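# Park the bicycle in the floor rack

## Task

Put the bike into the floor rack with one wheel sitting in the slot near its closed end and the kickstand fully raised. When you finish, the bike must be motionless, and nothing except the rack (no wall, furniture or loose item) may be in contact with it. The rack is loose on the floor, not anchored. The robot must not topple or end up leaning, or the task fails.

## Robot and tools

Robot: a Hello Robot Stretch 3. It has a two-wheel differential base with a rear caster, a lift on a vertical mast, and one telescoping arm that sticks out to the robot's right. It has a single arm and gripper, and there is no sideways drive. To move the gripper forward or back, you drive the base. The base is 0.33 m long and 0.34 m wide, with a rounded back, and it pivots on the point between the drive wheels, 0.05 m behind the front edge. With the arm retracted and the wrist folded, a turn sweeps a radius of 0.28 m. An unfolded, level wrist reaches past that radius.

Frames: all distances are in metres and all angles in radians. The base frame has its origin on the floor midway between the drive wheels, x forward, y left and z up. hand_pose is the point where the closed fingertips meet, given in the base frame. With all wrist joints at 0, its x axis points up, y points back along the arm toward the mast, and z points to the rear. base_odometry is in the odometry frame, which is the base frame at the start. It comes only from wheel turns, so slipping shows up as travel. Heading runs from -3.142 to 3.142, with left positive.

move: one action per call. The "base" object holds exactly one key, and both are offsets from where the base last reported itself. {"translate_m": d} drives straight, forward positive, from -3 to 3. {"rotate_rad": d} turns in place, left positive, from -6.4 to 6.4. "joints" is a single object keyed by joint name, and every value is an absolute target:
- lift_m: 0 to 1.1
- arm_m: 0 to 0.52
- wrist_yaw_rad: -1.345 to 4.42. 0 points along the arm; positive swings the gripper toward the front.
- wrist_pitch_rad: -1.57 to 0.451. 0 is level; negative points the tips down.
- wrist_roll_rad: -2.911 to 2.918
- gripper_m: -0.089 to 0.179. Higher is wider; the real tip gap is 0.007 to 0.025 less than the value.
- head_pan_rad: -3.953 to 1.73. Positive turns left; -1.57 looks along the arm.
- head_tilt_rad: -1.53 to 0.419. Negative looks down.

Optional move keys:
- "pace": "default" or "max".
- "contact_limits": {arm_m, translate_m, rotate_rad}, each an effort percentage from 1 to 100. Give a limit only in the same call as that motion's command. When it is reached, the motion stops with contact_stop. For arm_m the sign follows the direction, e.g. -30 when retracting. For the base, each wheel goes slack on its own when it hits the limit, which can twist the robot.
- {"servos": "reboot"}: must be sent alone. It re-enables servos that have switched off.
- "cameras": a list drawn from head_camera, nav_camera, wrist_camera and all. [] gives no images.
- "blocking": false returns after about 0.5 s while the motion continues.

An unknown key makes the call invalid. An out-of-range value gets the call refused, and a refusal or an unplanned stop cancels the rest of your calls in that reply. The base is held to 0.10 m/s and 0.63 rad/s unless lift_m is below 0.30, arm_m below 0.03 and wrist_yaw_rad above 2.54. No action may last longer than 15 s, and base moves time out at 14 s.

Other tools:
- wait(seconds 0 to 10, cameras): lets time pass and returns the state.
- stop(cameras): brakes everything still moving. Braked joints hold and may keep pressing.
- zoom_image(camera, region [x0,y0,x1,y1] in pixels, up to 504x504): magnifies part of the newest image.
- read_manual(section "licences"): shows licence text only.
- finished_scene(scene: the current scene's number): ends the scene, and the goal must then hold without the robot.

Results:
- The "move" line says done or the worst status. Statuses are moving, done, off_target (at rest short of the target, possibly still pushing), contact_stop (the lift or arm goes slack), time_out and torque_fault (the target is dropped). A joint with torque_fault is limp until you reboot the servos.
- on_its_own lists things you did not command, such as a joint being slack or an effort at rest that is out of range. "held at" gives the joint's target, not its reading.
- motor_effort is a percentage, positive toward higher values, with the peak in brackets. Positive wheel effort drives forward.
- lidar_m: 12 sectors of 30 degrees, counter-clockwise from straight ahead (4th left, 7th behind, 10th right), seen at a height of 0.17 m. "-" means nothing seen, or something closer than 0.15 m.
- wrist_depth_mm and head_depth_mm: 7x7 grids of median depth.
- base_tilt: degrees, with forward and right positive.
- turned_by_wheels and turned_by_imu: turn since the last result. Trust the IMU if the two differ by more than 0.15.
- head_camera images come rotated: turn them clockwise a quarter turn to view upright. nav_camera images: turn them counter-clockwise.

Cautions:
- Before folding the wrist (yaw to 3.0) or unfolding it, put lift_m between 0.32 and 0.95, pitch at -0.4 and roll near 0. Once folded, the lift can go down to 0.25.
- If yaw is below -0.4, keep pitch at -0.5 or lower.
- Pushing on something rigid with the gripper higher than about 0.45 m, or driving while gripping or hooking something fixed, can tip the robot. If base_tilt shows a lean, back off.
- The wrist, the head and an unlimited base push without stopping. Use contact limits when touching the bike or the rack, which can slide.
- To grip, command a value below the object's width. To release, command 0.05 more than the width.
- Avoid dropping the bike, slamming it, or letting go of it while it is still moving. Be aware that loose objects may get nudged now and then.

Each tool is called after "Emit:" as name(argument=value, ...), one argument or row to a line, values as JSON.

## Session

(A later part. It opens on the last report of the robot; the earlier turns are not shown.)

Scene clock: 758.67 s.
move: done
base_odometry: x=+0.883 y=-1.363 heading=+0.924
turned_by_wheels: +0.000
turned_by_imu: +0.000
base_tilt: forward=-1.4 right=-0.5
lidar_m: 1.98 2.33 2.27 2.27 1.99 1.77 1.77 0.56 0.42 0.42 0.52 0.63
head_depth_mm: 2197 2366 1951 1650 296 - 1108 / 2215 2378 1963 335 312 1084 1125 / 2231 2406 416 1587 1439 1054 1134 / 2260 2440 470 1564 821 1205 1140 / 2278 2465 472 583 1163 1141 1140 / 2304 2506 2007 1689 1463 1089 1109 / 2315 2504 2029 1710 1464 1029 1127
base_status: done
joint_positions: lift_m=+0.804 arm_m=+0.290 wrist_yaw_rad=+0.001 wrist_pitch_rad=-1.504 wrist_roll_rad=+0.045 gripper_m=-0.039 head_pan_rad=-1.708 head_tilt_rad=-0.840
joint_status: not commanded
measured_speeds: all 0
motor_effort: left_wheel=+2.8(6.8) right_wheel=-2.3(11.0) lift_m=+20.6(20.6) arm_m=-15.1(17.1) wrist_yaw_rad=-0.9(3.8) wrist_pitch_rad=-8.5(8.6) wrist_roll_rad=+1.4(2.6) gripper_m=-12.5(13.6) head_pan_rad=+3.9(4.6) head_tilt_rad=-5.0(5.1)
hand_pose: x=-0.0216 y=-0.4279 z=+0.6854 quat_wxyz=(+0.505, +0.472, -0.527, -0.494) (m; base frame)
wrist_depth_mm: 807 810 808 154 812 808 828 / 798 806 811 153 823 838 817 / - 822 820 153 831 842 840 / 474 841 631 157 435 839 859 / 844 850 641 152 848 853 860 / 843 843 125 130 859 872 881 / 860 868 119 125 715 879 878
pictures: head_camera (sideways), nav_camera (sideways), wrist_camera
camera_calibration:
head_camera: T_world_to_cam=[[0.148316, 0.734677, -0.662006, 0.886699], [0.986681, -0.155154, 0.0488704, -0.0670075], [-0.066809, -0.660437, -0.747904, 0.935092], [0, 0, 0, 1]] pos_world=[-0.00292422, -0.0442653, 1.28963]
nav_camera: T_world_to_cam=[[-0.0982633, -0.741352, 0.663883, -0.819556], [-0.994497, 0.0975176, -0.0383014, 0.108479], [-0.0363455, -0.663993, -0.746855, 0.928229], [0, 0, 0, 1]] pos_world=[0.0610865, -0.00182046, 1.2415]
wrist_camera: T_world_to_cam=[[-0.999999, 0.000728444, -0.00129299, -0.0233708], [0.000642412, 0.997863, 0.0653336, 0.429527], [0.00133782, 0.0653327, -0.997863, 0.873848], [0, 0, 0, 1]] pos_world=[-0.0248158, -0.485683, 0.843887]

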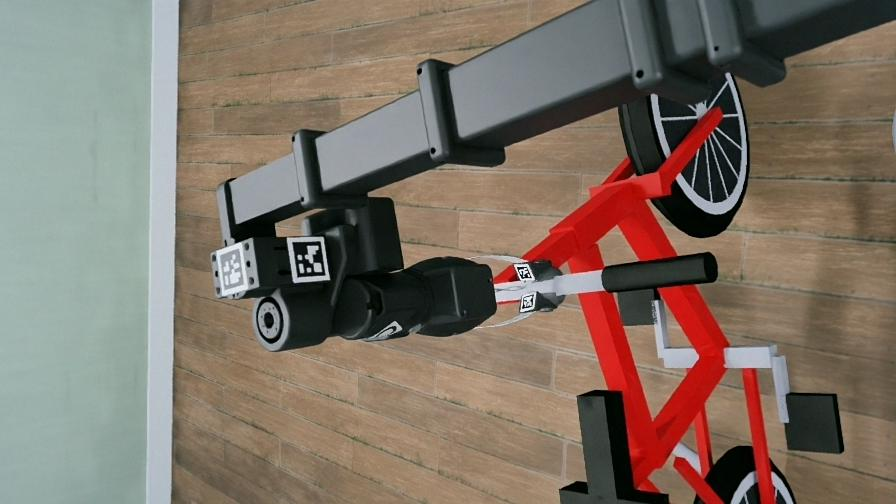

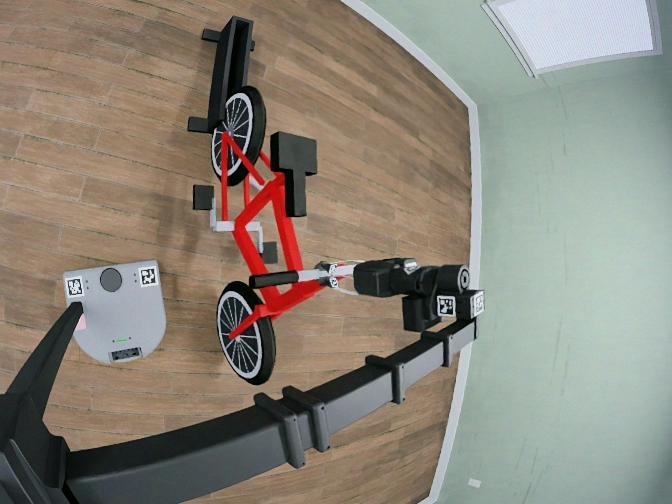

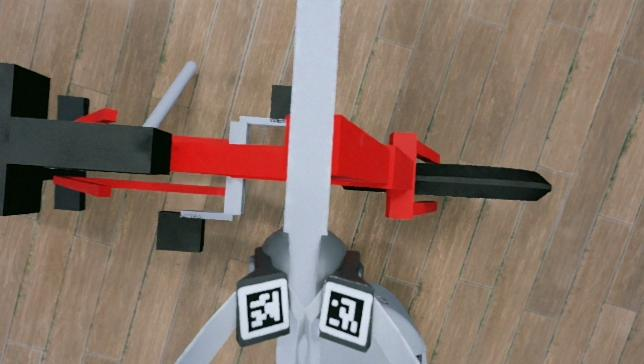

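Emit:
move(
  base={"translate_m": 0.10},
  contact_limits={"translate_m": 50},
)

Scene clock: 763.13 s.
move: done
base_odometry: x=+0.943 y=-1.284 heading=+0.924
turned_by_wheels: +0.000
turned_by_imu: +0.000
base_tilt: forward=-1.4 right=-0.4
lidar_m: 1.88 2.21 2.25 2.25 2.11 1.87 1.87 0.55 0.44 0.43 0.52 0.64
head_depth_mm: 2222 2396 1949 1650 296 - 1109 / 2248 2423 1968 335 312 1084 1133 / 2268 2433 416 1596 1446 1077 1132 / 2290 2454 470 1568 799 1209 1133 / 2288 2462 472 1572 1425 1130 1140 / 2338 2488 2008 1695 1456 1218 1092 / 2377 2504 2022 1697 870 1028 1131
base_status: done
joint_positions: lift_m=+0.804 arm_m=+0.290 wrist_yaw_rad=+0.001 wrist_pitch_rad=-1.505 wrist_roll_rad=+0.047 gripper_m=-0.039 head_pan_rad=-1.708 head_tilt_rad=-0.840
joint_status: not commanded
measured_speeds: all 0
motor_effort: left_wheel=-2.6(4.2) right_wheel=+7.5(11.7) lift_m=+31.2(32.0) arm_m=-10.2(13.4) wrist_yaw_rad=-0.3(2.8) wrist_pitch_rad=-8.5(8.5) wrist_roll_rad=+0.6(1.4) gripper_m=-12.7(13.8) head_pan_rad=+3.8(4.6) head_tilt_rad=-4.7(5.1)
contact_limits: translate_m 50 (maximum 100)
hand_pose: x=-0.0216 y=-0.4278 z=+0.6854 quat_wxyz=(+0.504, +0.472, -0.528, -0.495) (m; base frame)
wrist_depth_mm: 808 809 805 151 811 820 815 / 800 810 813 151 835 828 826 / 298 662 819 152 828 850 840 / 318 766 839 152 432 855 851 / 860 843 834 153 856 845 873 / 839 849 124 130 869 862 850 / 868 875 120 125 713 875 881
pictures: head_camera (sideways), nav_camera (sideways), wrist_camera
camera_calibration:
head_camera: T_world_to_cam=[[0.148316, 0.734677, -0.662006, 0.886699], [0.986681, -0.155154, 0.0488704, -0.0670075], [-0.0668092, -0.660437, -0.747904, 0.935092], [0, 0, 0, 1]] pos_world=[-0.00292423, -0.0442653, 1.28963]
nav_camera: T_world_to_cam=[[-0.0982636, -0.741352, 0.663883, -0.819556], [-0.994496, 0.0975179, -0.0383014, 0.108479], [-0.0363457, -0.663993, -0.746855, 0.928229], [0, 0, 0, 1]] pos_world=[0.0610865, -0.00182049, 1.2415]
wrist_camera: T_world_to_cam=[[-0.999995, 0.00266503, -0.0014178, -0.022457], [0.00256599, 0.99783, 0.0657864, 0.429124], [0.00159004, 0.0657824, -0.997833, 0.874057], [0, 0, 0, 1]] pos_world=[-0.0249478, -0.485631, 0.843901]

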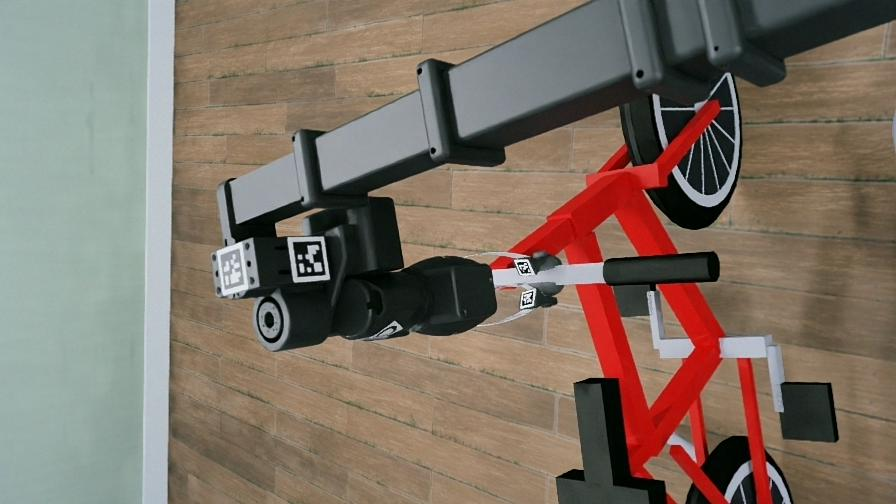

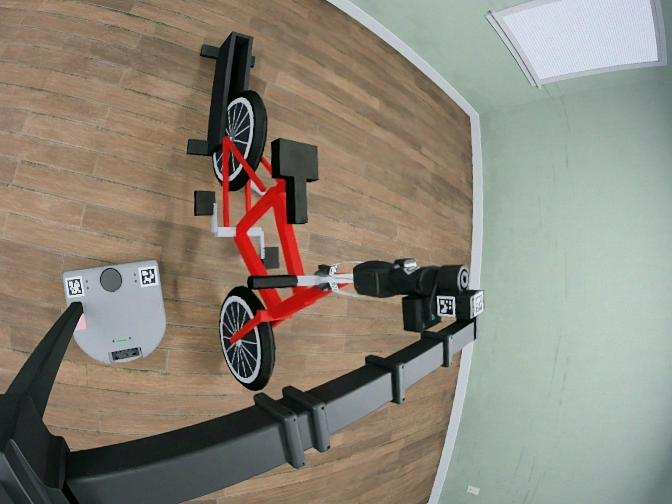

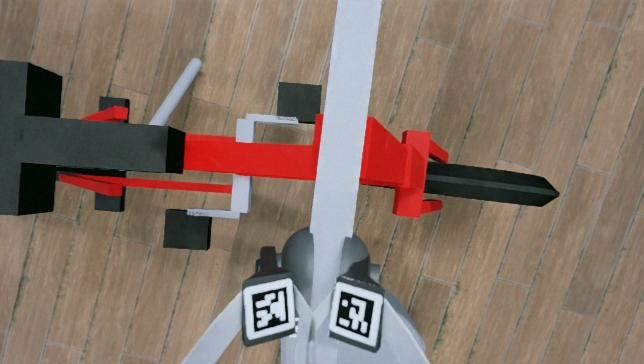

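Emit:
move(
  base={"translate_m": 0.08},
  contact_limits={"translate_m": 50},
)

Scene clock: 773.87 s.
move: done
base_odometry: x=+0.992 y=-1.220 heading=+0.924
turned_by_wheels: +0.000
turned_by_imu: +0.000
base_tilt: forward=-1.3 right=-0.4
lidar_m: 1.81 2.13 2.22 2.23 2.20 1.95 1.94 0.55 0.45 0.45 0.52 0.65
head_depth_mm: 2241 2395 1957 1655 296 - 1108 / 2263 2430 1973 336 312 1106 1130 / 2278 2433 417 1599 1418 1100 1132 / 2300 2443 470 728 790 1214 1132 / 2338 2477 473 612 1449 1111 1142 / 2353 2485 2010 1690 1429 1221 1095 / 2360 2527 2017 1694 867 1037 1132
base_status: done
joint_positions: lift_m=+0.804 arm_m=+0.290 wrist_yaw_rad=+0.001 wrist_pitch_rad=-1.504 wrist_roll_rad=+0.049 gripper_m=-0.039 head_pan_rad=-1.708 head_tilt_rad=-0.840
joint_status: not commanded
measured_speeds: all 0
motor_effort: left_wheel=-3.7(4.3) right_wheel=+9.7(16.3) lift_m=+29.8(31.2) arm_m=-5.0(7.8) wrist_yaw_rad=-2.1(2.6) wrist_pitch_rad=-8.5(8.6) wrist_roll_rad=+0.1(1.0) gripper_m=-12.7(13.4) head_pan_rad=+3.7(4.7) head_tilt_rad=-4.1(5.4)
contact_limits: translate_m 50 (maximum 100)
hand_pose: x=-0.0216 y=-0.4279 z=+0.6854 quat_wxyz=(+0.504, +0.472, -0.528, -0.495) (m; base frame)
wrist_depth_mm: 806 795 803 805 810 809 815 / 798 804 826 632 825 822 838 / 291 652 824 151 828 833 835 / 315 734 834 152 434 847 848 / 840 843 852 152 864 849 856 / 846 854 124 130 862 857 873 / 863 861 122 126 716 890 885
pictures: head_camera (sideways), nav_camera (sideways), wrist_camera
camera_calibration:
head_camera: T_world_to_cam=[[0.148316, 0.734677, -0.662006, 0.886699], [0.986681, -0.155154, 0.0488704, -0.0670075], [-0.066809, -0.660437, -0.747904, 0.935092], [0, 0, 0, 1]] pos_world=[-0.00292422, -0.0442653, 1.28963]
nav_camera: T_world_to_cam=[[-0.0982634, -0.741352, 0.663883, -0.819556], [-0.994497, 0.0975177, -0.0383014, 0.108479], [-0.0363456, -0.663993, -0.746855, 0.928229], [0, 0, 0, 1]] pos_world=[0.0610865, -0.00182048, 1.2415]
wrist_camera: T_world_to_cam=[[-0.999989, 0.00444956, -0.00153566, -0.0216123], [0.0043394, 0.997842, 0.0655154, 0.429423], [0.00182386, 0.065508, -0.99785, 0.87396], [0, 0, 0, 1]] pos_world=[-0.0250695, -0.485651, 0.843914]

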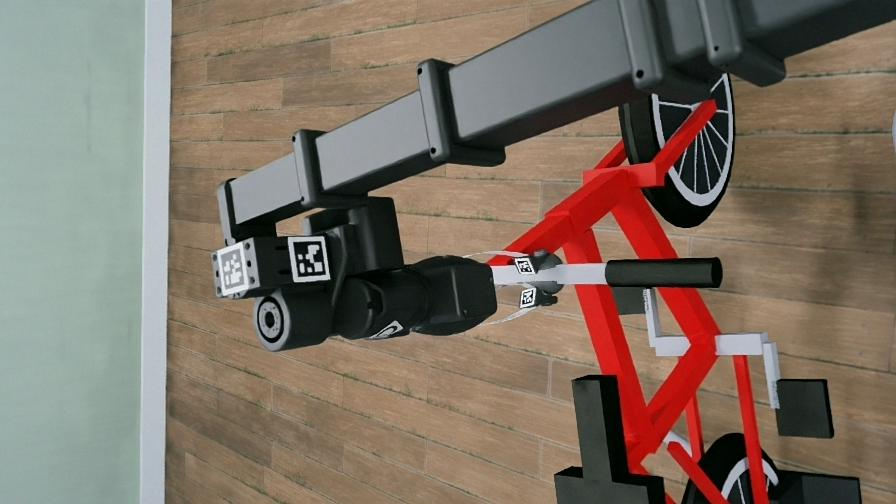

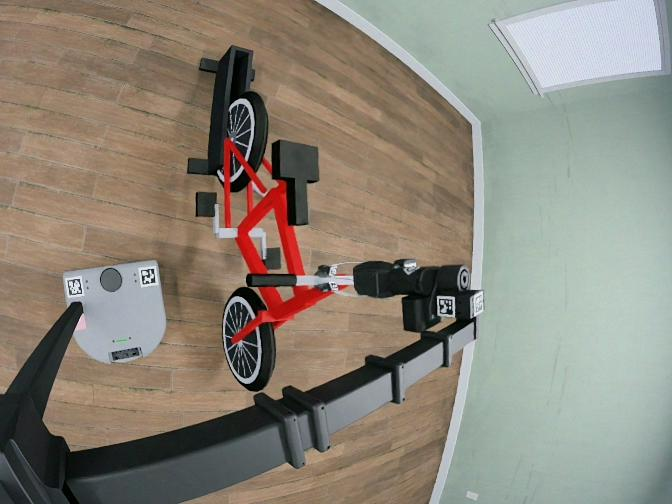

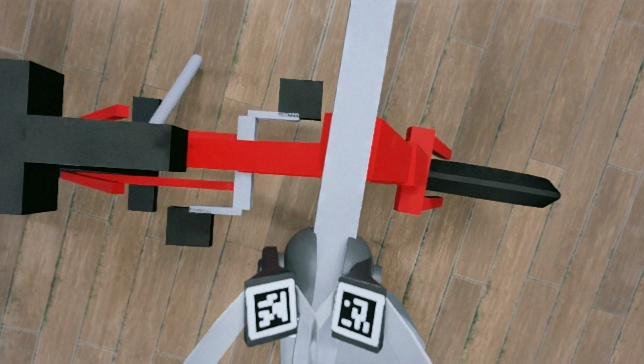

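Emit:
move(
  base={"translate_m": 0.10},
  contact_limits={"translate_m": 50},
)

Scene clock: 780.77 s.
move: done
base_odometry: x=+1.052 y=-1.140 heading=+0.923
turned_by_wheels: +0.000
turned_by_imu: +0.000
base_tilt: forward=-1.3 right=-0.4
lidar_m: 1.71 2.01 2.20 2.19 2.30 2.04 2.04 0.55 0.47 0.47 0.53 0.66
head_depth_mm: 2262 2388 1965 1644 296 - 1108 / 2267 2435 1960 336 312 1149 1133 / 2314 2434 417 1600 1415 1162 1132 / 2337 2452 471 726 806 1232 1141 / 2351 2475 472 596 1378 1057 1141 / 2366 2486 2019 1687 888 1159 1109 / 2403 2514 2023 1699 865 1032 1128
base_status: done
joint_positions: lift_m=+0.804 arm_m=+0.290 wrist_yaw_rad=+0.000 wrist_pitch_rad=-1.509 wrist_roll_rad=+0.055 gripper_m=-0.039 head_pan_rad=-1.708 head_tilt_rad=-0.840
joint_status: not commanded
measured_speeds: all 0
motor_effort: left_wheel=-4.4(5.5) right_wheel=+12.3(18.9) lift_m=+29.4(30.0) arm_m=+0.3(2.5) wrist_yaw_rad=+0.6(2.1) wrist_pitch_rad=-7.9(8.7) wrist_roll_rad=-1.7(2.0) gripper_m=-12.4(13.5) head_pan_rad=+3.9(4.6) head_tilt_rad=-4.3(5.2)
contact_limits: translate_m 50 (maximum 100)
hand_pose: x=-0.0216 y=-0.4268 z=+0.6855 quat_wxyz=(+0.501, +0.471, -0.529, -0.498) (m; base frame)
wrist_depth_mm: 793 793 806 802 144 824 810 / 789 824 816 627 812 826 823 / 287 648 817 621 425 832 840 / 303 845 631 152 440 857 852 / 831 839 836 154 849 860 855 / 838 850 125 130 876 872 864 / 848 865 120 126 720 879 883
pictures: head_camera (sideways), nav_camera (sideways), wrist_camera
camera_calibration:
head_camera: T_world_to_cam=[[0.148316, 0.734677, -0.662006, 0.886699], [0.986681, -0.155155, 0.0488704, -0.0670075], [-0.0668093, -0.660437, -0.747904, 0.935092], [0, 0, 0, 1]] pos_world=[-0.00292424, -0.0442653, 1.28963]
nav_camera: T_world_to_cam=[[-0.0982637, -0.741352, 0.663883, -0.819556], [-0.994496, 0.0975181, -0.0383014, 0.108479], [-0.0363458, -0.663993, -0.746855, 0.928229], [0, 0, 0, 1]] pos_world=[0.0610865, -0.00182049, 1.2415]
wrist_camera: T_world_to_cam=[[-0.999928, 0.0118965, -0.00185553, -0.0182049], [0.0117385, 0.997505, 0.0696141, 0.425571], [0.00267907, 0.0695872, -0.997572, 0.87549], [0, 0, 0, 1]] pos_world=[-0.0255446, -0.485215, 0.843706]

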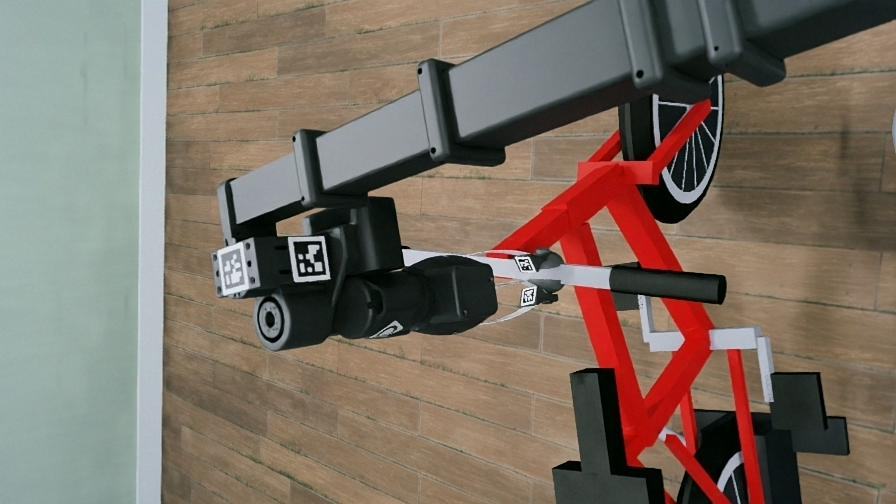

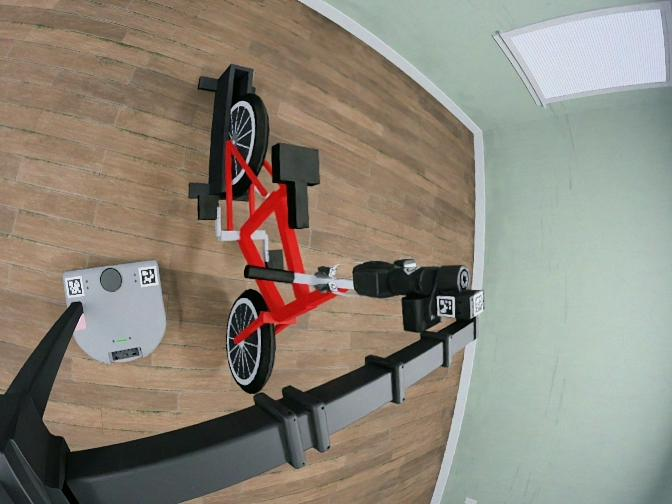

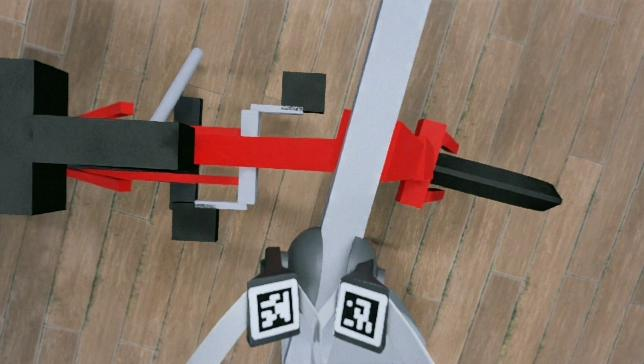

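Emit:
move(
  base={"translate_m": 0.07},
  joints={"wrist_roll_rad": -0.15},
  contact_limits={"translate_m": 50},
)

Scene clock: 790.47 s.
move: off_target
base_odometry: x=+1.094 y=-1.084 heading=+0.923
turned_by_wheels: -0.001
turned_by_imu: +0.000
base_tilt: forward=-1.3 right=-0.4
lidar_m: 1.65 1.94 2.17 2.18 2.38 2.11 2.11 0.58 0.48 0.48 0.53 0.66
head_depth_mm: 2274 2400 1954 1647 296 - 1110 / 2294 2411 1965 336 312 1198 1127 / 2318 2441 417 1602 1042 1200 1133 / 2360 2461 471 728 782 1215 1136 / 2376 2483 472 575 1377 1129 1139 / 2387 2487 2023 1702 892 1095 1108 / 2415 2512 2040 1702 866 1039 1128
base_status: done
joint_positions: lift_m=+0.804 arm_m=+0.290 wrist_yaw_rad=-0.005 wrist_pitch_rad=-1.514 wrist_roll_rad=-0.126 gripper_m=-0.039 head_pan_rad=-1.708 head_tilt_rad=-0.840
joint_status: wrist_roll_rad off_target (ended at -0.126, target -0.150)
measured_speeds: all 0
motor_effort: left_wheel=-6.1(6.6) right_wheel=+14.6(24.9) lift_m=+28.4(29.3) arm_m=+4.5(4.7) wrist_yaw_rad=+4.9(5.6) wrist_pitch_rad=-6.8(7.8) wrist_roll_rad=-8.5(10.6) gripper_m=-13.8(14.6) head_pan_rad=+4.3(4.7) head_tilt_rad=-4.7(5.2)
contact_limits: translate_m 50 (maximum 100)
hand_pose: x=-0.0216 y=-0.4255 z=+0.6855 quat_wxyz=(+0.544, +0.514, -0.482, -0.456) (m; base frame)
wrist_depth_mm: 289 795 792 802 144 811 825 / 282 404 800 624 146 823 841 / 293 285 620 825 149 843 856 / 820 833 819 846 280 846 866 / 821 841 843 154 858 877 865 / 842 851 124 129 880 875 888 / 861 857 120 127 123 890 904
pictures: head_camera (sideways), nav_camera (sideways), wrist_camera
camera_calibration:
head_camera: T_world_to_cam=[[0.148316, 0.734677, -0.662006, 0.886699], [0.986681, -0.155155, 0.0488704, -0.0670075], [-0.0668093, -0.660437, -0.747904, 0.935092], [0, 0, 0, 1]] pos_world=[-0.00292424, -0.0442653, 1.28963]
nav_camera: T_world_to_cam=[[-0.0982637, -0.741352, 0.663883, -0.819556], [-0.994496, 0.0975181, -0.0383014, 0.108479], [-0.0363458, -0.663993, -0.746855, 0.928229], [0, 0, 0, 1]] pos_world=[0.0610865, -0.0018205, 1.2415]
wrist_camera: T_world_to_cam=[[-0.986632, -0.162755, 0.00829309, -0.0991405], [-0.161673, 0.98393, 0.075786, 0.410503], [-0.0204944, 0.0734321, -0.99709, 0.876252], [0, 0, 0, 1]] pos_world=[-0.0134898, -0.484386, 0.843413]

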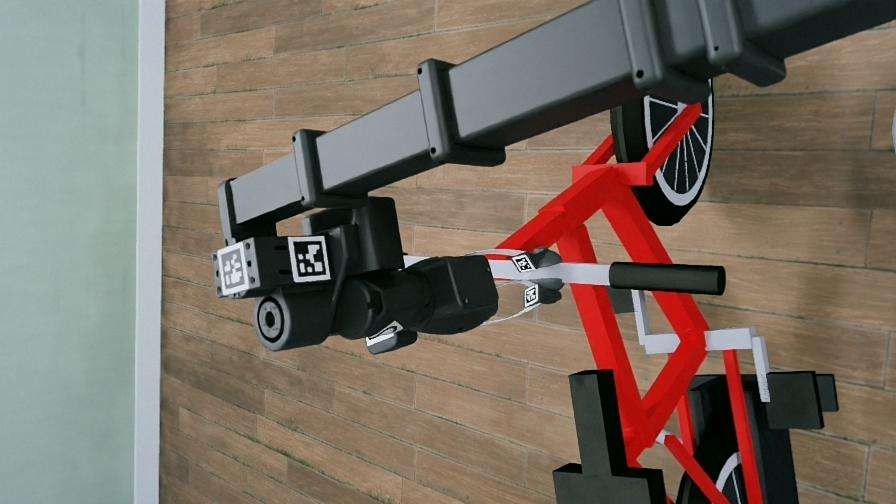

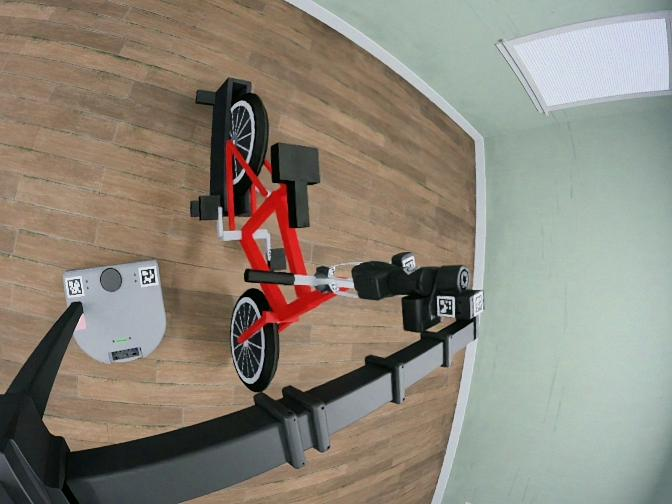

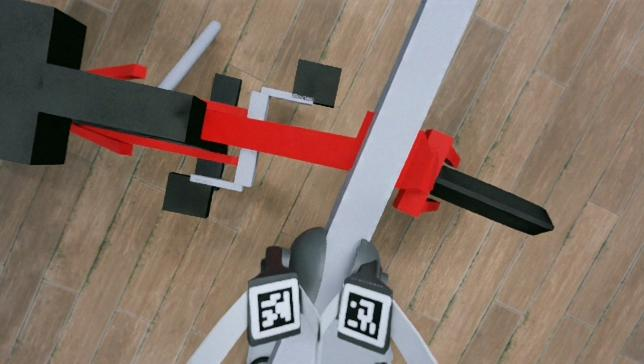

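Emit:
move(
  base={"translate_m": 0.06},
  contact_limits={"translate_m": 50},
)

Emit:
zoom_image(
  camera="nav_camera",
  region=[170, 60, 340, 260],
)

Scene clock: 794.73 s.
move: done
base_odometry: x=+1.130 y=-1.037 heading=+0.922
turned_by_wheels: -0.001
turned_by_imu: +0.000
base_tilt: forward=-1.3 right=-0.4
lidar_m: 1.59 1.86 2.15 2.16 2.45 2.16 2.16 0.59 0.49 0.49 0.53 0.66
head_depth_mm: 2310 2401 1945 1657 296 - 1107 / 2315 2418 1966 335 312 1202 1131 / 2335 2420 417 1596 1026 1209 1136 / 2374 2460 471 727 785 1209 1136 / 2394 2485 473 576 1381 1105 1138 / 2420 2483 2017 1693 1425 1098 1111 / 2428 2508 2018 1690 866 1039 1136
base_status: done
joint_positions: lift_m=+0.804 arm_m=+0.290 wrist_yaw_rad=-0.005 wrist_pitch_rad=-1.514 wrist_roll_rad=-0.126 gripper_m=-0.039 head_pan_rad=-1.708 head_tilt_rad=-0.840
joint_status: not commanded
measured_speeds: all 0
motor_effort: left_wheel=-4.9(6.2) right_wheel=+14.9(24.0) lift_m=+27.3(28.4) arm_m=+8.7(8.7) wrist_yaw_rad=+3.4(6.5) wrist_pitch_rad=-6.6(6.9) wrist_roll_rad=-8.1(8.5) gripper_m=-13.0(14.4) head_pan_rad=+3.9(4.5) head_tilt_rad=-4.3(5.2)
contact_limits: translate_m 50 (maximum 100)
hand_pose: x=-0.0216 y=-0.4254 z=+0.6855 quat_wxyz=(+0.544, +0.514, -0.481, -0.456) (m; base frame)
wrist_depth_mm: 292 787 796 802 142 818 829 / 282 423 804 619 145 823 831 / 294 285 632 814 149 841 857 / 807 824 826 837 279 843 857 / 841 857 829 156 861 856 876 / 850 860 124 130 862 886 888 / 864 852 120 127 729 902 881
pictures: head_camera (sideways), nav_camera (sideways), wrist_camera
camera_calibration:
head_camera: T_world_to_cam=[[0.148316, 0.734677, -0.662006, 0.886699], [0.986681, -0.155154, 0.0488704, -0.0670075], [-0.066809, -0.660437, -0.747904, 0.935092], [0, 0, 0, 1]] pos_world=[-0.00292422, -0.0442653, 1.28963]
nav_camera: T_world_to_cam=[[-0.0982633, -0.741352, 0.663883, -0.819556], [-0.994497, 0.0975176, -0.0383014, 0.108479], [-0.0363455, -0.663993, -0.746855, 0.928229], [0, 0, 0, 1]] pos_world=[0.0610865, -0.00182046, 1.2415]
wrist_camera: T_world_to_cam=[[-0.986565, -0.163159, 0.00822278, -0.0992389], [-0.162069, 0.983823, 0.0763309, 0.409935], [-0.0205438, 0.0739728, -0.997049, 0.876447], [0, 0, 0, 1]] pos_world=[-0.0134621, -0.484329, 0.843386]

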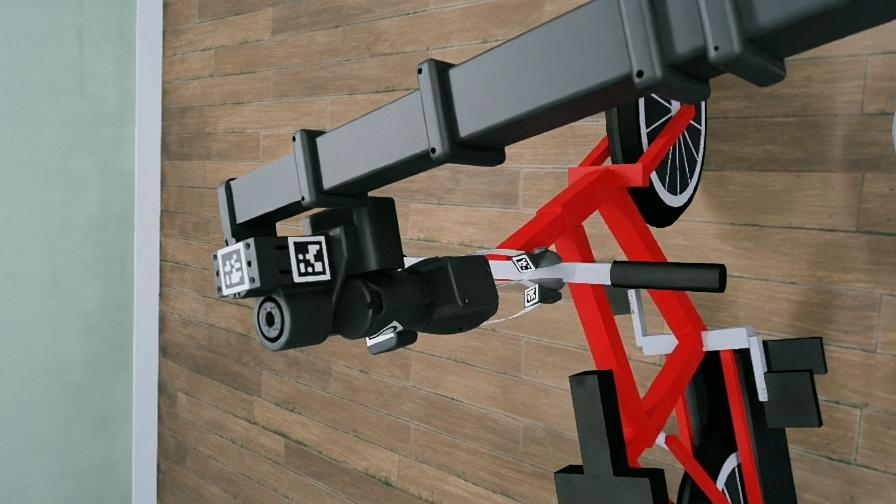

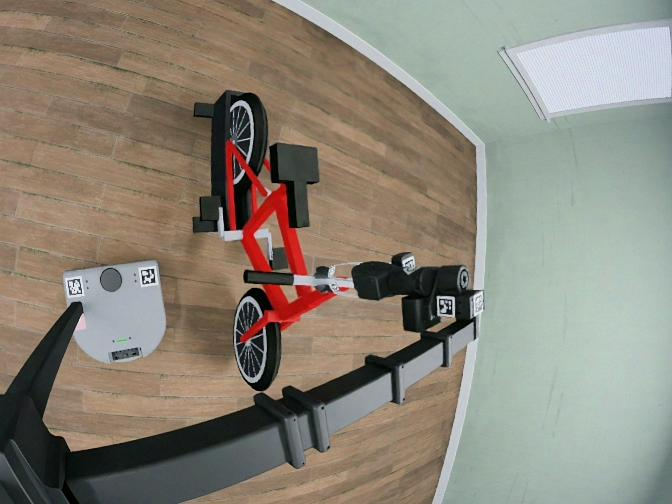

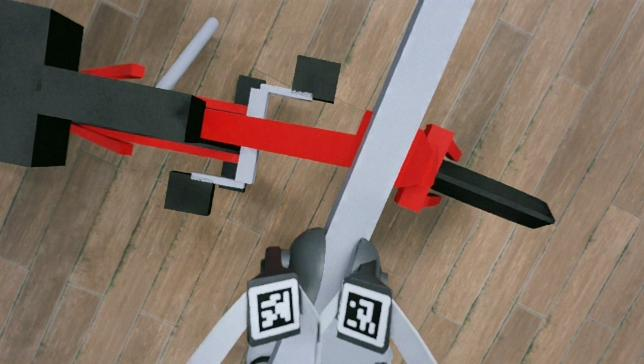

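Scaled by 2.520 from the camera's 672x504 image, which has a finer 792x594 frame.

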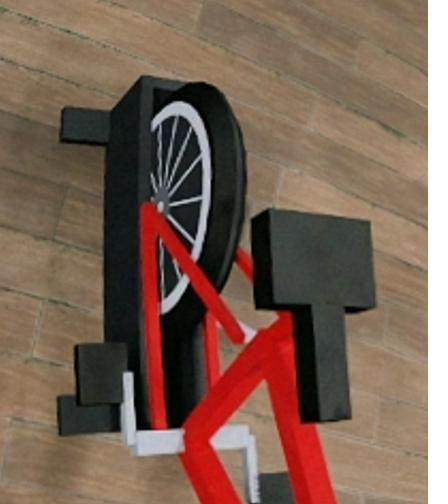

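Emit:
move(
  base={"translate_m": 0.05},
  contact_limits={"translate_m": 50},
)

Emit:
zoom_image(
  camera="nav_camera",
  region=[170, 60, 340, 260],
)

Scene clock: 798.90 s.
move: done
base_odometry: x=+1.161 y=-0.997 heading=+0.922
turned_by_wheels: +0.000
turned_by_imu: +0.001
base_tilt: forward=-1.3 right=-0.5
lidar_m: 1.55 1.81 2.14 2.15 2.50 2.21 2.21 0.42 0.43 2.60 0.52 0.67
head_depth_mm: 2308 2392 1960 1648 295 - 1113 / 2336 2413 1962 335 312 1054 1132 / 2356 2428 416 748 952 1253 1135 / 2377 2429 470 736 874 1233 1138 / 2414 2473 471 576 881 1101 1140 / 2438 2461 2009 1691 883 1087 1111 / 2429 2508 2035 1693 846 1033 1137
base_status: done
joint_positions: lift_m=+0.804 arm_m=+0.290 wrist_yaw_rad=-0.003 wrist_pitch_rad=-1.550 wrist_roll_rad=-0.144 gripper_m=-0.039 head_pan_rad=-1.708 head_tilt_rad=-0.840
joint_status: not commanded
measured_speeds: all 0
motor_effort: left_wheel=-1.2(11.3) right_wheel=+0.0(25.2) lift_m=+17.2(27.4) arm_m=+12.5(12.5) wrist_yaw_rad=+2.3(6.2) wrist_pitch_rad=+0.0(6.9) wrist_roll_rad=-1.8(8.5) gripper_m=-12.1(14.7) head_pan_rad=+3.4(4.5) head_tilt_rad=-3.7(5.2)
contact_limits: translate_m 50 (maximum 100)
hand_pose: x=-0.0216 y=-0.4162 z=+0.6860 quat_wxyz=(+0.540, +0.529, -0.468, -0.459) (m; base frame)
wrist_depth_mm: 275 776 792 782 798 806 803 / 279 283 803 802 813 816 823 / 290 632 628 819 165 147 133 / 819 213 191 180 164 864 857 / 846 844 860 849 861 877 872 / 867 870 125 129 887 874 881 / 894 882 122 124 904 895 893
pictures: head_camera (sideways), nav_camera (sideways), wrist_camera
camera_calibration:
head_camera: T_world_to_cam=[[0.148102, 0.735232, -0.661437, 0.88596], [0.986735, -0.154811, 0.0488562, -0.0669893], [-0.0664773, -0.659899, -0.748407, 0.935745], [0, 0, 0, 1]] pos_world=[-0.00290591, -0.0442595, 1.2896]
nav_camera: T_world_to_cam=[[-0.0980468, -0.741889, 0.663315, -0.818817], [-0.99453, 0.0971637, -0.0383314, 0.108518], [-0.0360125, -0.663445, -0.747358, 0.928882], [0, 0, 0, 1]] pos_world=[0.0610935, -0.00175387, 1.2415]
wrist_camera: T_world_to_cam=[[-0.982958, -0.183813, 0.00256505, -0.102381], [-0.182387, 0.97689, 0.111445, 0.373463], [-0.0229907, 0.109078, -0.993767, 0.888579], [0, 0, 0, 1]] pos_world=[-0.0120927, -0.480575, 0.841683]

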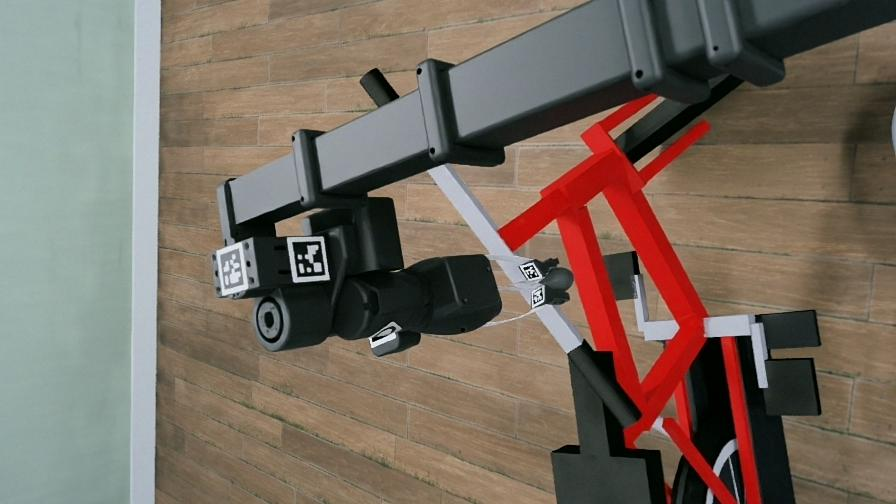

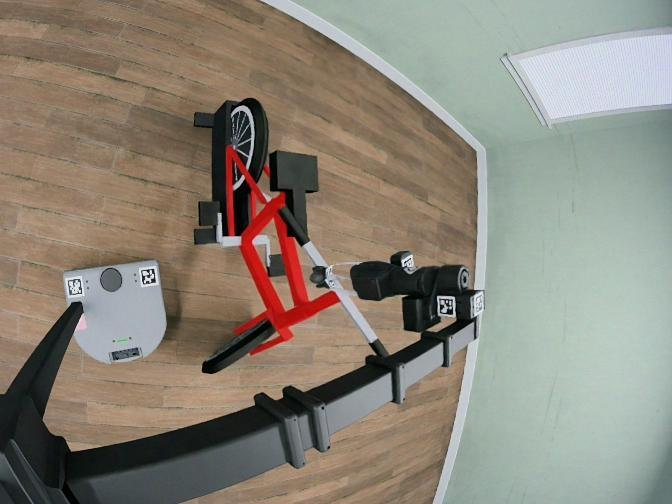

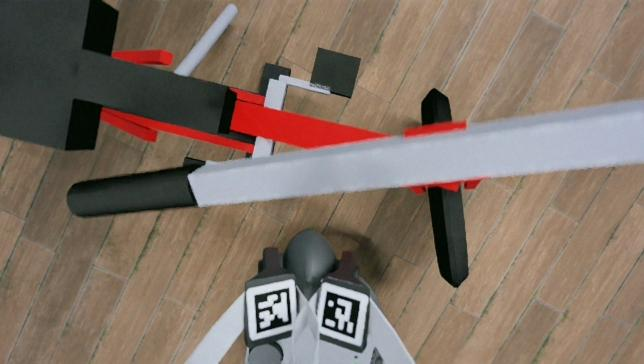

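Scaled by 2.520 from the camera's 672x504 image, which has a finer 792x594 frame.

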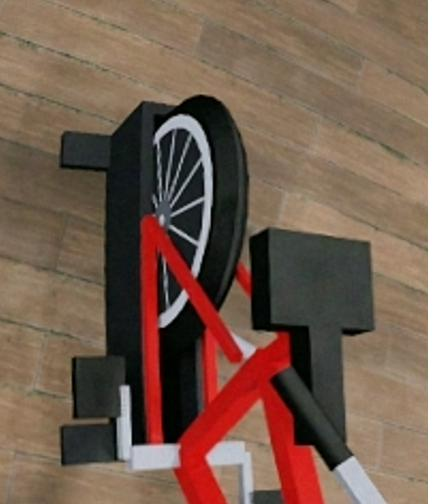

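Emit:
move(
  joints={"gripper_m": 0.05},
  cameras=[],
)

Emit:
move(
  joints={"lift_m": 0.93, "head_pan_rad": -1.3, "head_tilt_rad": -0.95},
)

Emit:
zoom_image(
  camera="head_camera",
  region=[450, 100, 896, 500],
)

Scene clock: 803.47 s.
move: done
base_odometry: x=+1.161 y=-0.997 heading=+0.922
turned_by_wheels: +0.000
turned_by_imu: +0.000
base_tilt: forward=-1.4 right=-0.4
lidar_m: 1.54 1.81 2.15 2.15 2.50 2.21 2.21 0.42 0.44 0.63 0.53 0.69
head_depth_mm: 2316 2397 1957 1653 295 - 1111 / 2332 2427 1964 335 312 1202 1129 / 2352 2411 416 828 977 1264 1131 / 2391 2468 470 780 1190 1253 1139 / 2406 2462 471 576 1164 1134 1139 / 2419 2483 1996 1691 918 1084 1113 / 2450 2505 2027 1697 870 1051 1141
base_status: not commanded
joint_positions: lift_m=+0.804 arm_m=+0.290 wrist_yaw_rad=-0.003 wrist_pitch_rad=-1.550 wrist_roll_rad=-0.144 gripper_m=+0.050 head_pan_rad=-1.708 head_tilt_rad=-0.840
joint_status: all done
measured_speeds: all 0
motor_effort: left_wheel=-1.3(1.7) right_wheel=+0.4(0.4) lift_m=+17.0(18.2) arm_m=+16.1(16.6) wrist_yaw_rad=+2.0(3.2) wrist_pitch_rad=+0.1(0.3) wrist_roll_rad=-2.0(2.4) gripper_m=+1.0(80.2) head_pan_rad=+3.8(4.5) head_tilt_rad=-4.7(4.8)
contact_limits: translate_m 50 (maximum 100)
hand_pose: x=-0.0216 y=-0.4162 z=+0.6860 quat_wxyz=(+0.540, +0.529, -0.468, -0.459) (m; base frame)
wrist_depth_mm: 276 281 770 790 161 148 801 / 282 292 190 175 182 817 807 / 805 217 614 573 431 830 841 / 816 830 848 846 839 832 854 / 849 851 856 856 850 856 868 / 861 864 143 712 145 900 888 / 876 884 717 732 124 887 909
pictures: none
No camera images: "cameras" was empty.

Scene clock: 805.43 s.
move: done
base_odometry: x=+1.161 y=-0.997 heading=+0.922
turned_by_wheels: +0.000
turned_by_imu: +0.000
base_tilt: forward=-1.3 right=-0.5
lidar_m: 1.54 1.81 2.15 2.15 2.50 2.21 2.21 0.42 0.44 0.63 0.53 0.69
head_depth_mm: 346 383 1644 828 976 1204 1102 / 2429 1919 1656 1485 1298 1228 1110 / 2501 2089 1772 923 1303 1222 975 / 2539 2084 1781 944 1148 1208 1116 / 2421 2106 1790 914 1156 1221 1122 / 2201 2106 1799 1563 1191 1240 1122 / 1939 2036 1803 1563 1246 1245 1127
base_status: not commanded
joint_positions: lift_m=+0.930 arm_m=+0.290 wrist_yaw_rad=-0.003 wrist_pitch_rad=-1.550 wrist_roll_rad=-0.144 gripper_m=+0.050 head_pan_rad=-1.308 head_tilt_rad=-0.938
joint_status: all done
measured_speeds: all 0
motor_effort: left_wheel=-1.5(1.7) right_wheel=+0.3(0.5) lift_m=+36.0(40.0) arm_m=+14.0(16.6) wrist_yaw_rad=+1.5(4.0) wrist_pitch_rad=+0.1(0.3) wrist_roll_rad=-1.9(2.3) gripper_m=-0.1(1.2) head_pan_rad=+4.0(6.3) head_tilt_rad=-5.7(7.4)
contact_limits: translate_m 50 (maximum 100)
hand_pose: x=-0.0216 y=-0.4162 z=+0.8120 quat_wxyz=(+0.540, +0.529, -0.468, -0.459) (m; base frame)
wrist_depth_mm: 888 397 909 906 911 913 243 / 916 399 546 748 280 954 931 / 921 945 734 705 552 944 962 / 954 950 966 973 957 - 979 / 964 972 978 964 972 - - / - - 143 836 145 - - / - - 845 862 124 - -
pictures: head_camera (sideways), nav_camera (sideways), wrist_camera
camera_calibration:
head_camera: T_world_to_cam=[[-0.165244, 0.793522, -0.585677, 0.78916], [0.970468, 0.236642, 0.0468117, -0.0642223], [0.175742, -0.560646, -0.809192, 1.0133], [0, 0, 0, 1]] pos_world=[0.01465, -0.0429144, 1.28516]
nav_camera: T_world_to_cam=[[0.213995, -0.780365, 0.587569, -0.722028], [-0.955036, -0.293504, -0.0419814, 0.113024], [0.205215, -0.552165, -0.808085, 1.00637], [0, 0, 0, 1]] pos_world=[0.0559307, 0.025411, 1.24222]
wrist_camera: T_world_to_cam=[[-0.982953, -0.183836, 0.00257045, -0.102722], [-0.182411, 0.976889, 0.111417, 0.359456], [-0.0229936, 0.109049, -0.99377, 1.01379], [0, 0, 0, 1]] pos_world=[-0.0120914, -0.480585, 0.967687]

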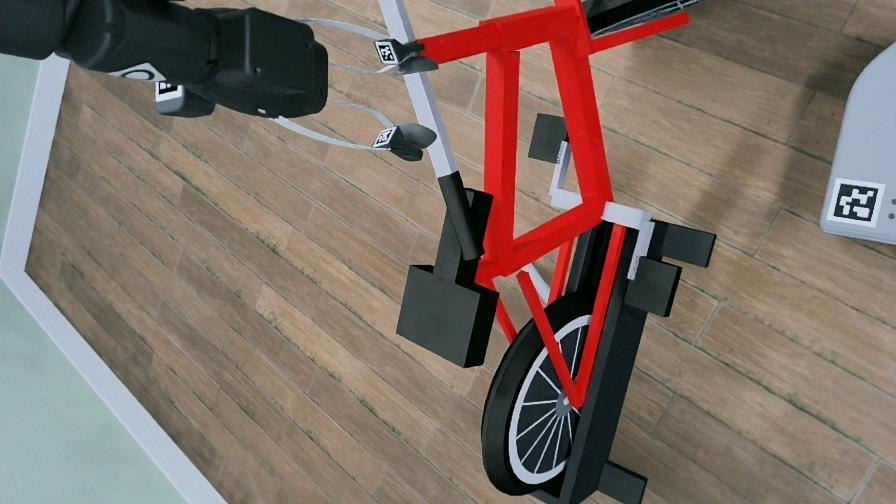

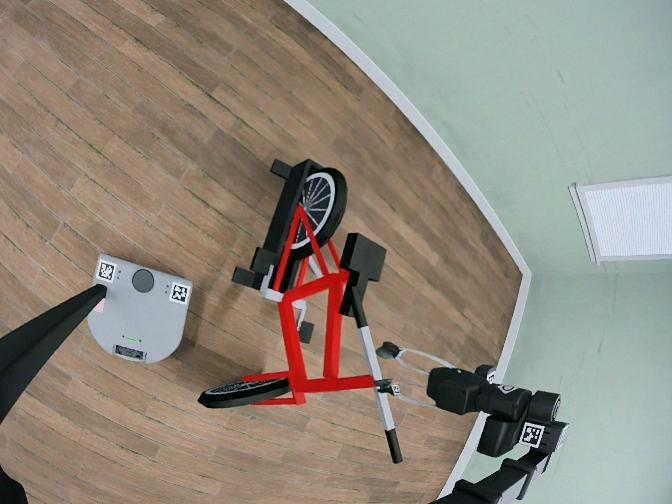

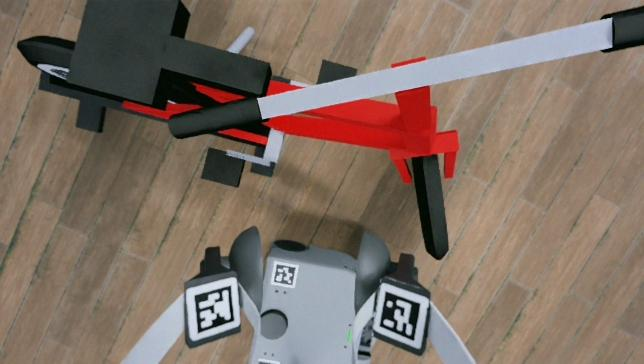

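Scaled by 1.130 from the camera's 896x504 image, which has a finer 1280x720 frame.

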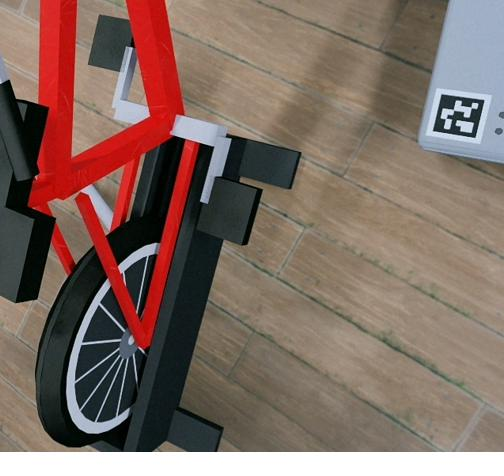

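Emit:
move(
  joints={"head_pan_rad": -1.05, "head_tilt_rad": -0.95},
  cameras=["head_camera"],
)

Emit:
zoom_image(
  camera="head_camera",
  region=[450, 100, 850, 500],
)

Scene clock: 808.87 s.
move: done
base_odometry: x=+1.161 y=-0.997 heading=+0.922
turned_by_wheels: +0.000
turned_by_imu: +0.000
base_tilt: forward=-1.3 right=-0.5
lidar_m: 1.54 1.81 2.14 2.15 2.50 2.21 2.21 0.42 0.44 0.63 0.53 0.70
head_depth_mm: 2499 2061 1755 1456 1008 1220 1105 / 2445 2067 1763 1536 1146 1223 1109 / 2297 2079 1768 928 1165 1206 1113 / 2112 2091 1768 1490 1157 1214 1117 / 1913 2059 1779 1543 1274 1236 1125 / 1732 1962 1792 1562 1337 1237 1125 / 1599 1791 1815 1568 1391 1242 1125
base_status: not commanded
joint_positions: lift_m=+0.930 arm_m=+0.290 wrist_yaw_rad=-0.003 wrist_pitch_rad=-1.550 wrist_roll_rad=-0.144 gripper_m=+0.050 head_pan_rad=-1.058 head_tilt_rad=-0.938
joint_status: all done
measured_speeds: all 0
motor_effort: left_wheel=-0.9(1.6) right_wheel=+0.4(0.5) lift_m=+33.4(34.1) arm_m=+10.8(11.4) wrist_yaw_rad=+2.1(3.3) wrist_pitch_rad=-0.1(0.2) wrist_roll_rad=-1.9(2.3) gripper_m=+0.8(0.8) head_pan_rad=+4.1(8.3) head_tilt_rad=-5.3(7.0)
contact_limits: translate_m 50 (maximum 100)
hand_pose: x=-0.0216 y=-0.4162 z=+0.8120 quat_wxyz=(+0.540, +0.529, -0.468, -0.459) (m; base frame)
wrist_depth_mm: 895 397 889 891 922 906 242 / 908 399 550 742 282 933 940 / 942 945 733 711 551 953 957 / 959 950 961 958 964 981 981 / 978 980 975 982 - - - / - - 143 843 145 - - / - - 829 869 124 - -
pictures: head_camera (sideways)
camera_calibration:
head_camera: T_world_to_cam=[[-0.356378, 0.727999, -0.585673, 0.790321], [0.881786, 0.469322, 0.0468116, -0.0636812], [0.308948, -0.499755, -0.809195, 1.01249], [0, 0, 0, 1]] pos_world=[0.0249987, -0.0394662, 1.28516]

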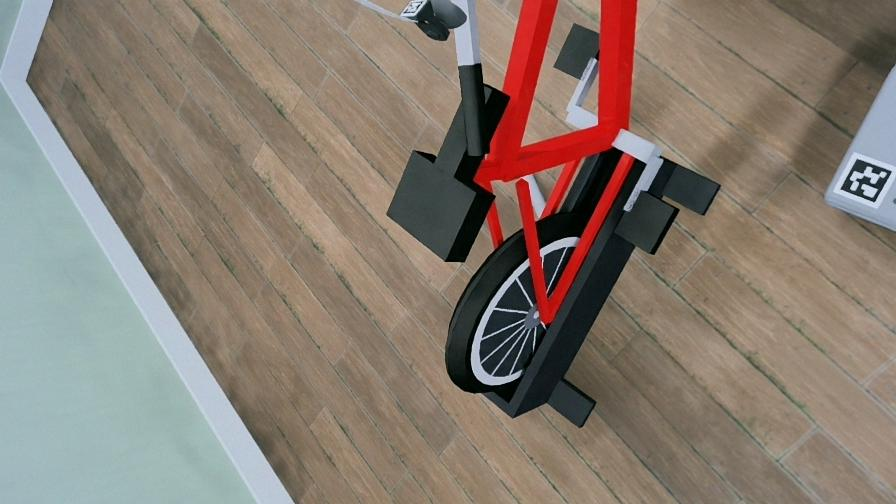

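Scaled by 1.260 from the camera's 896x504 image, which has a finer 1280x720 frame.

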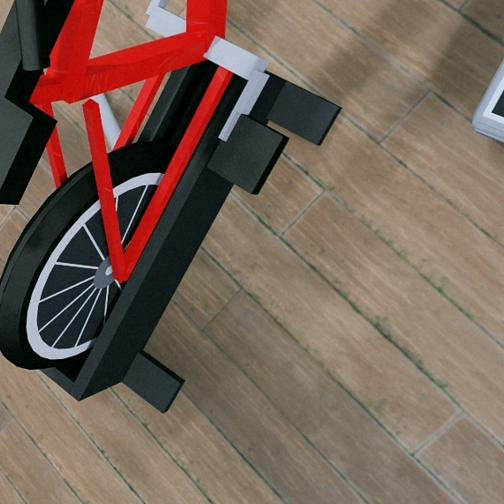

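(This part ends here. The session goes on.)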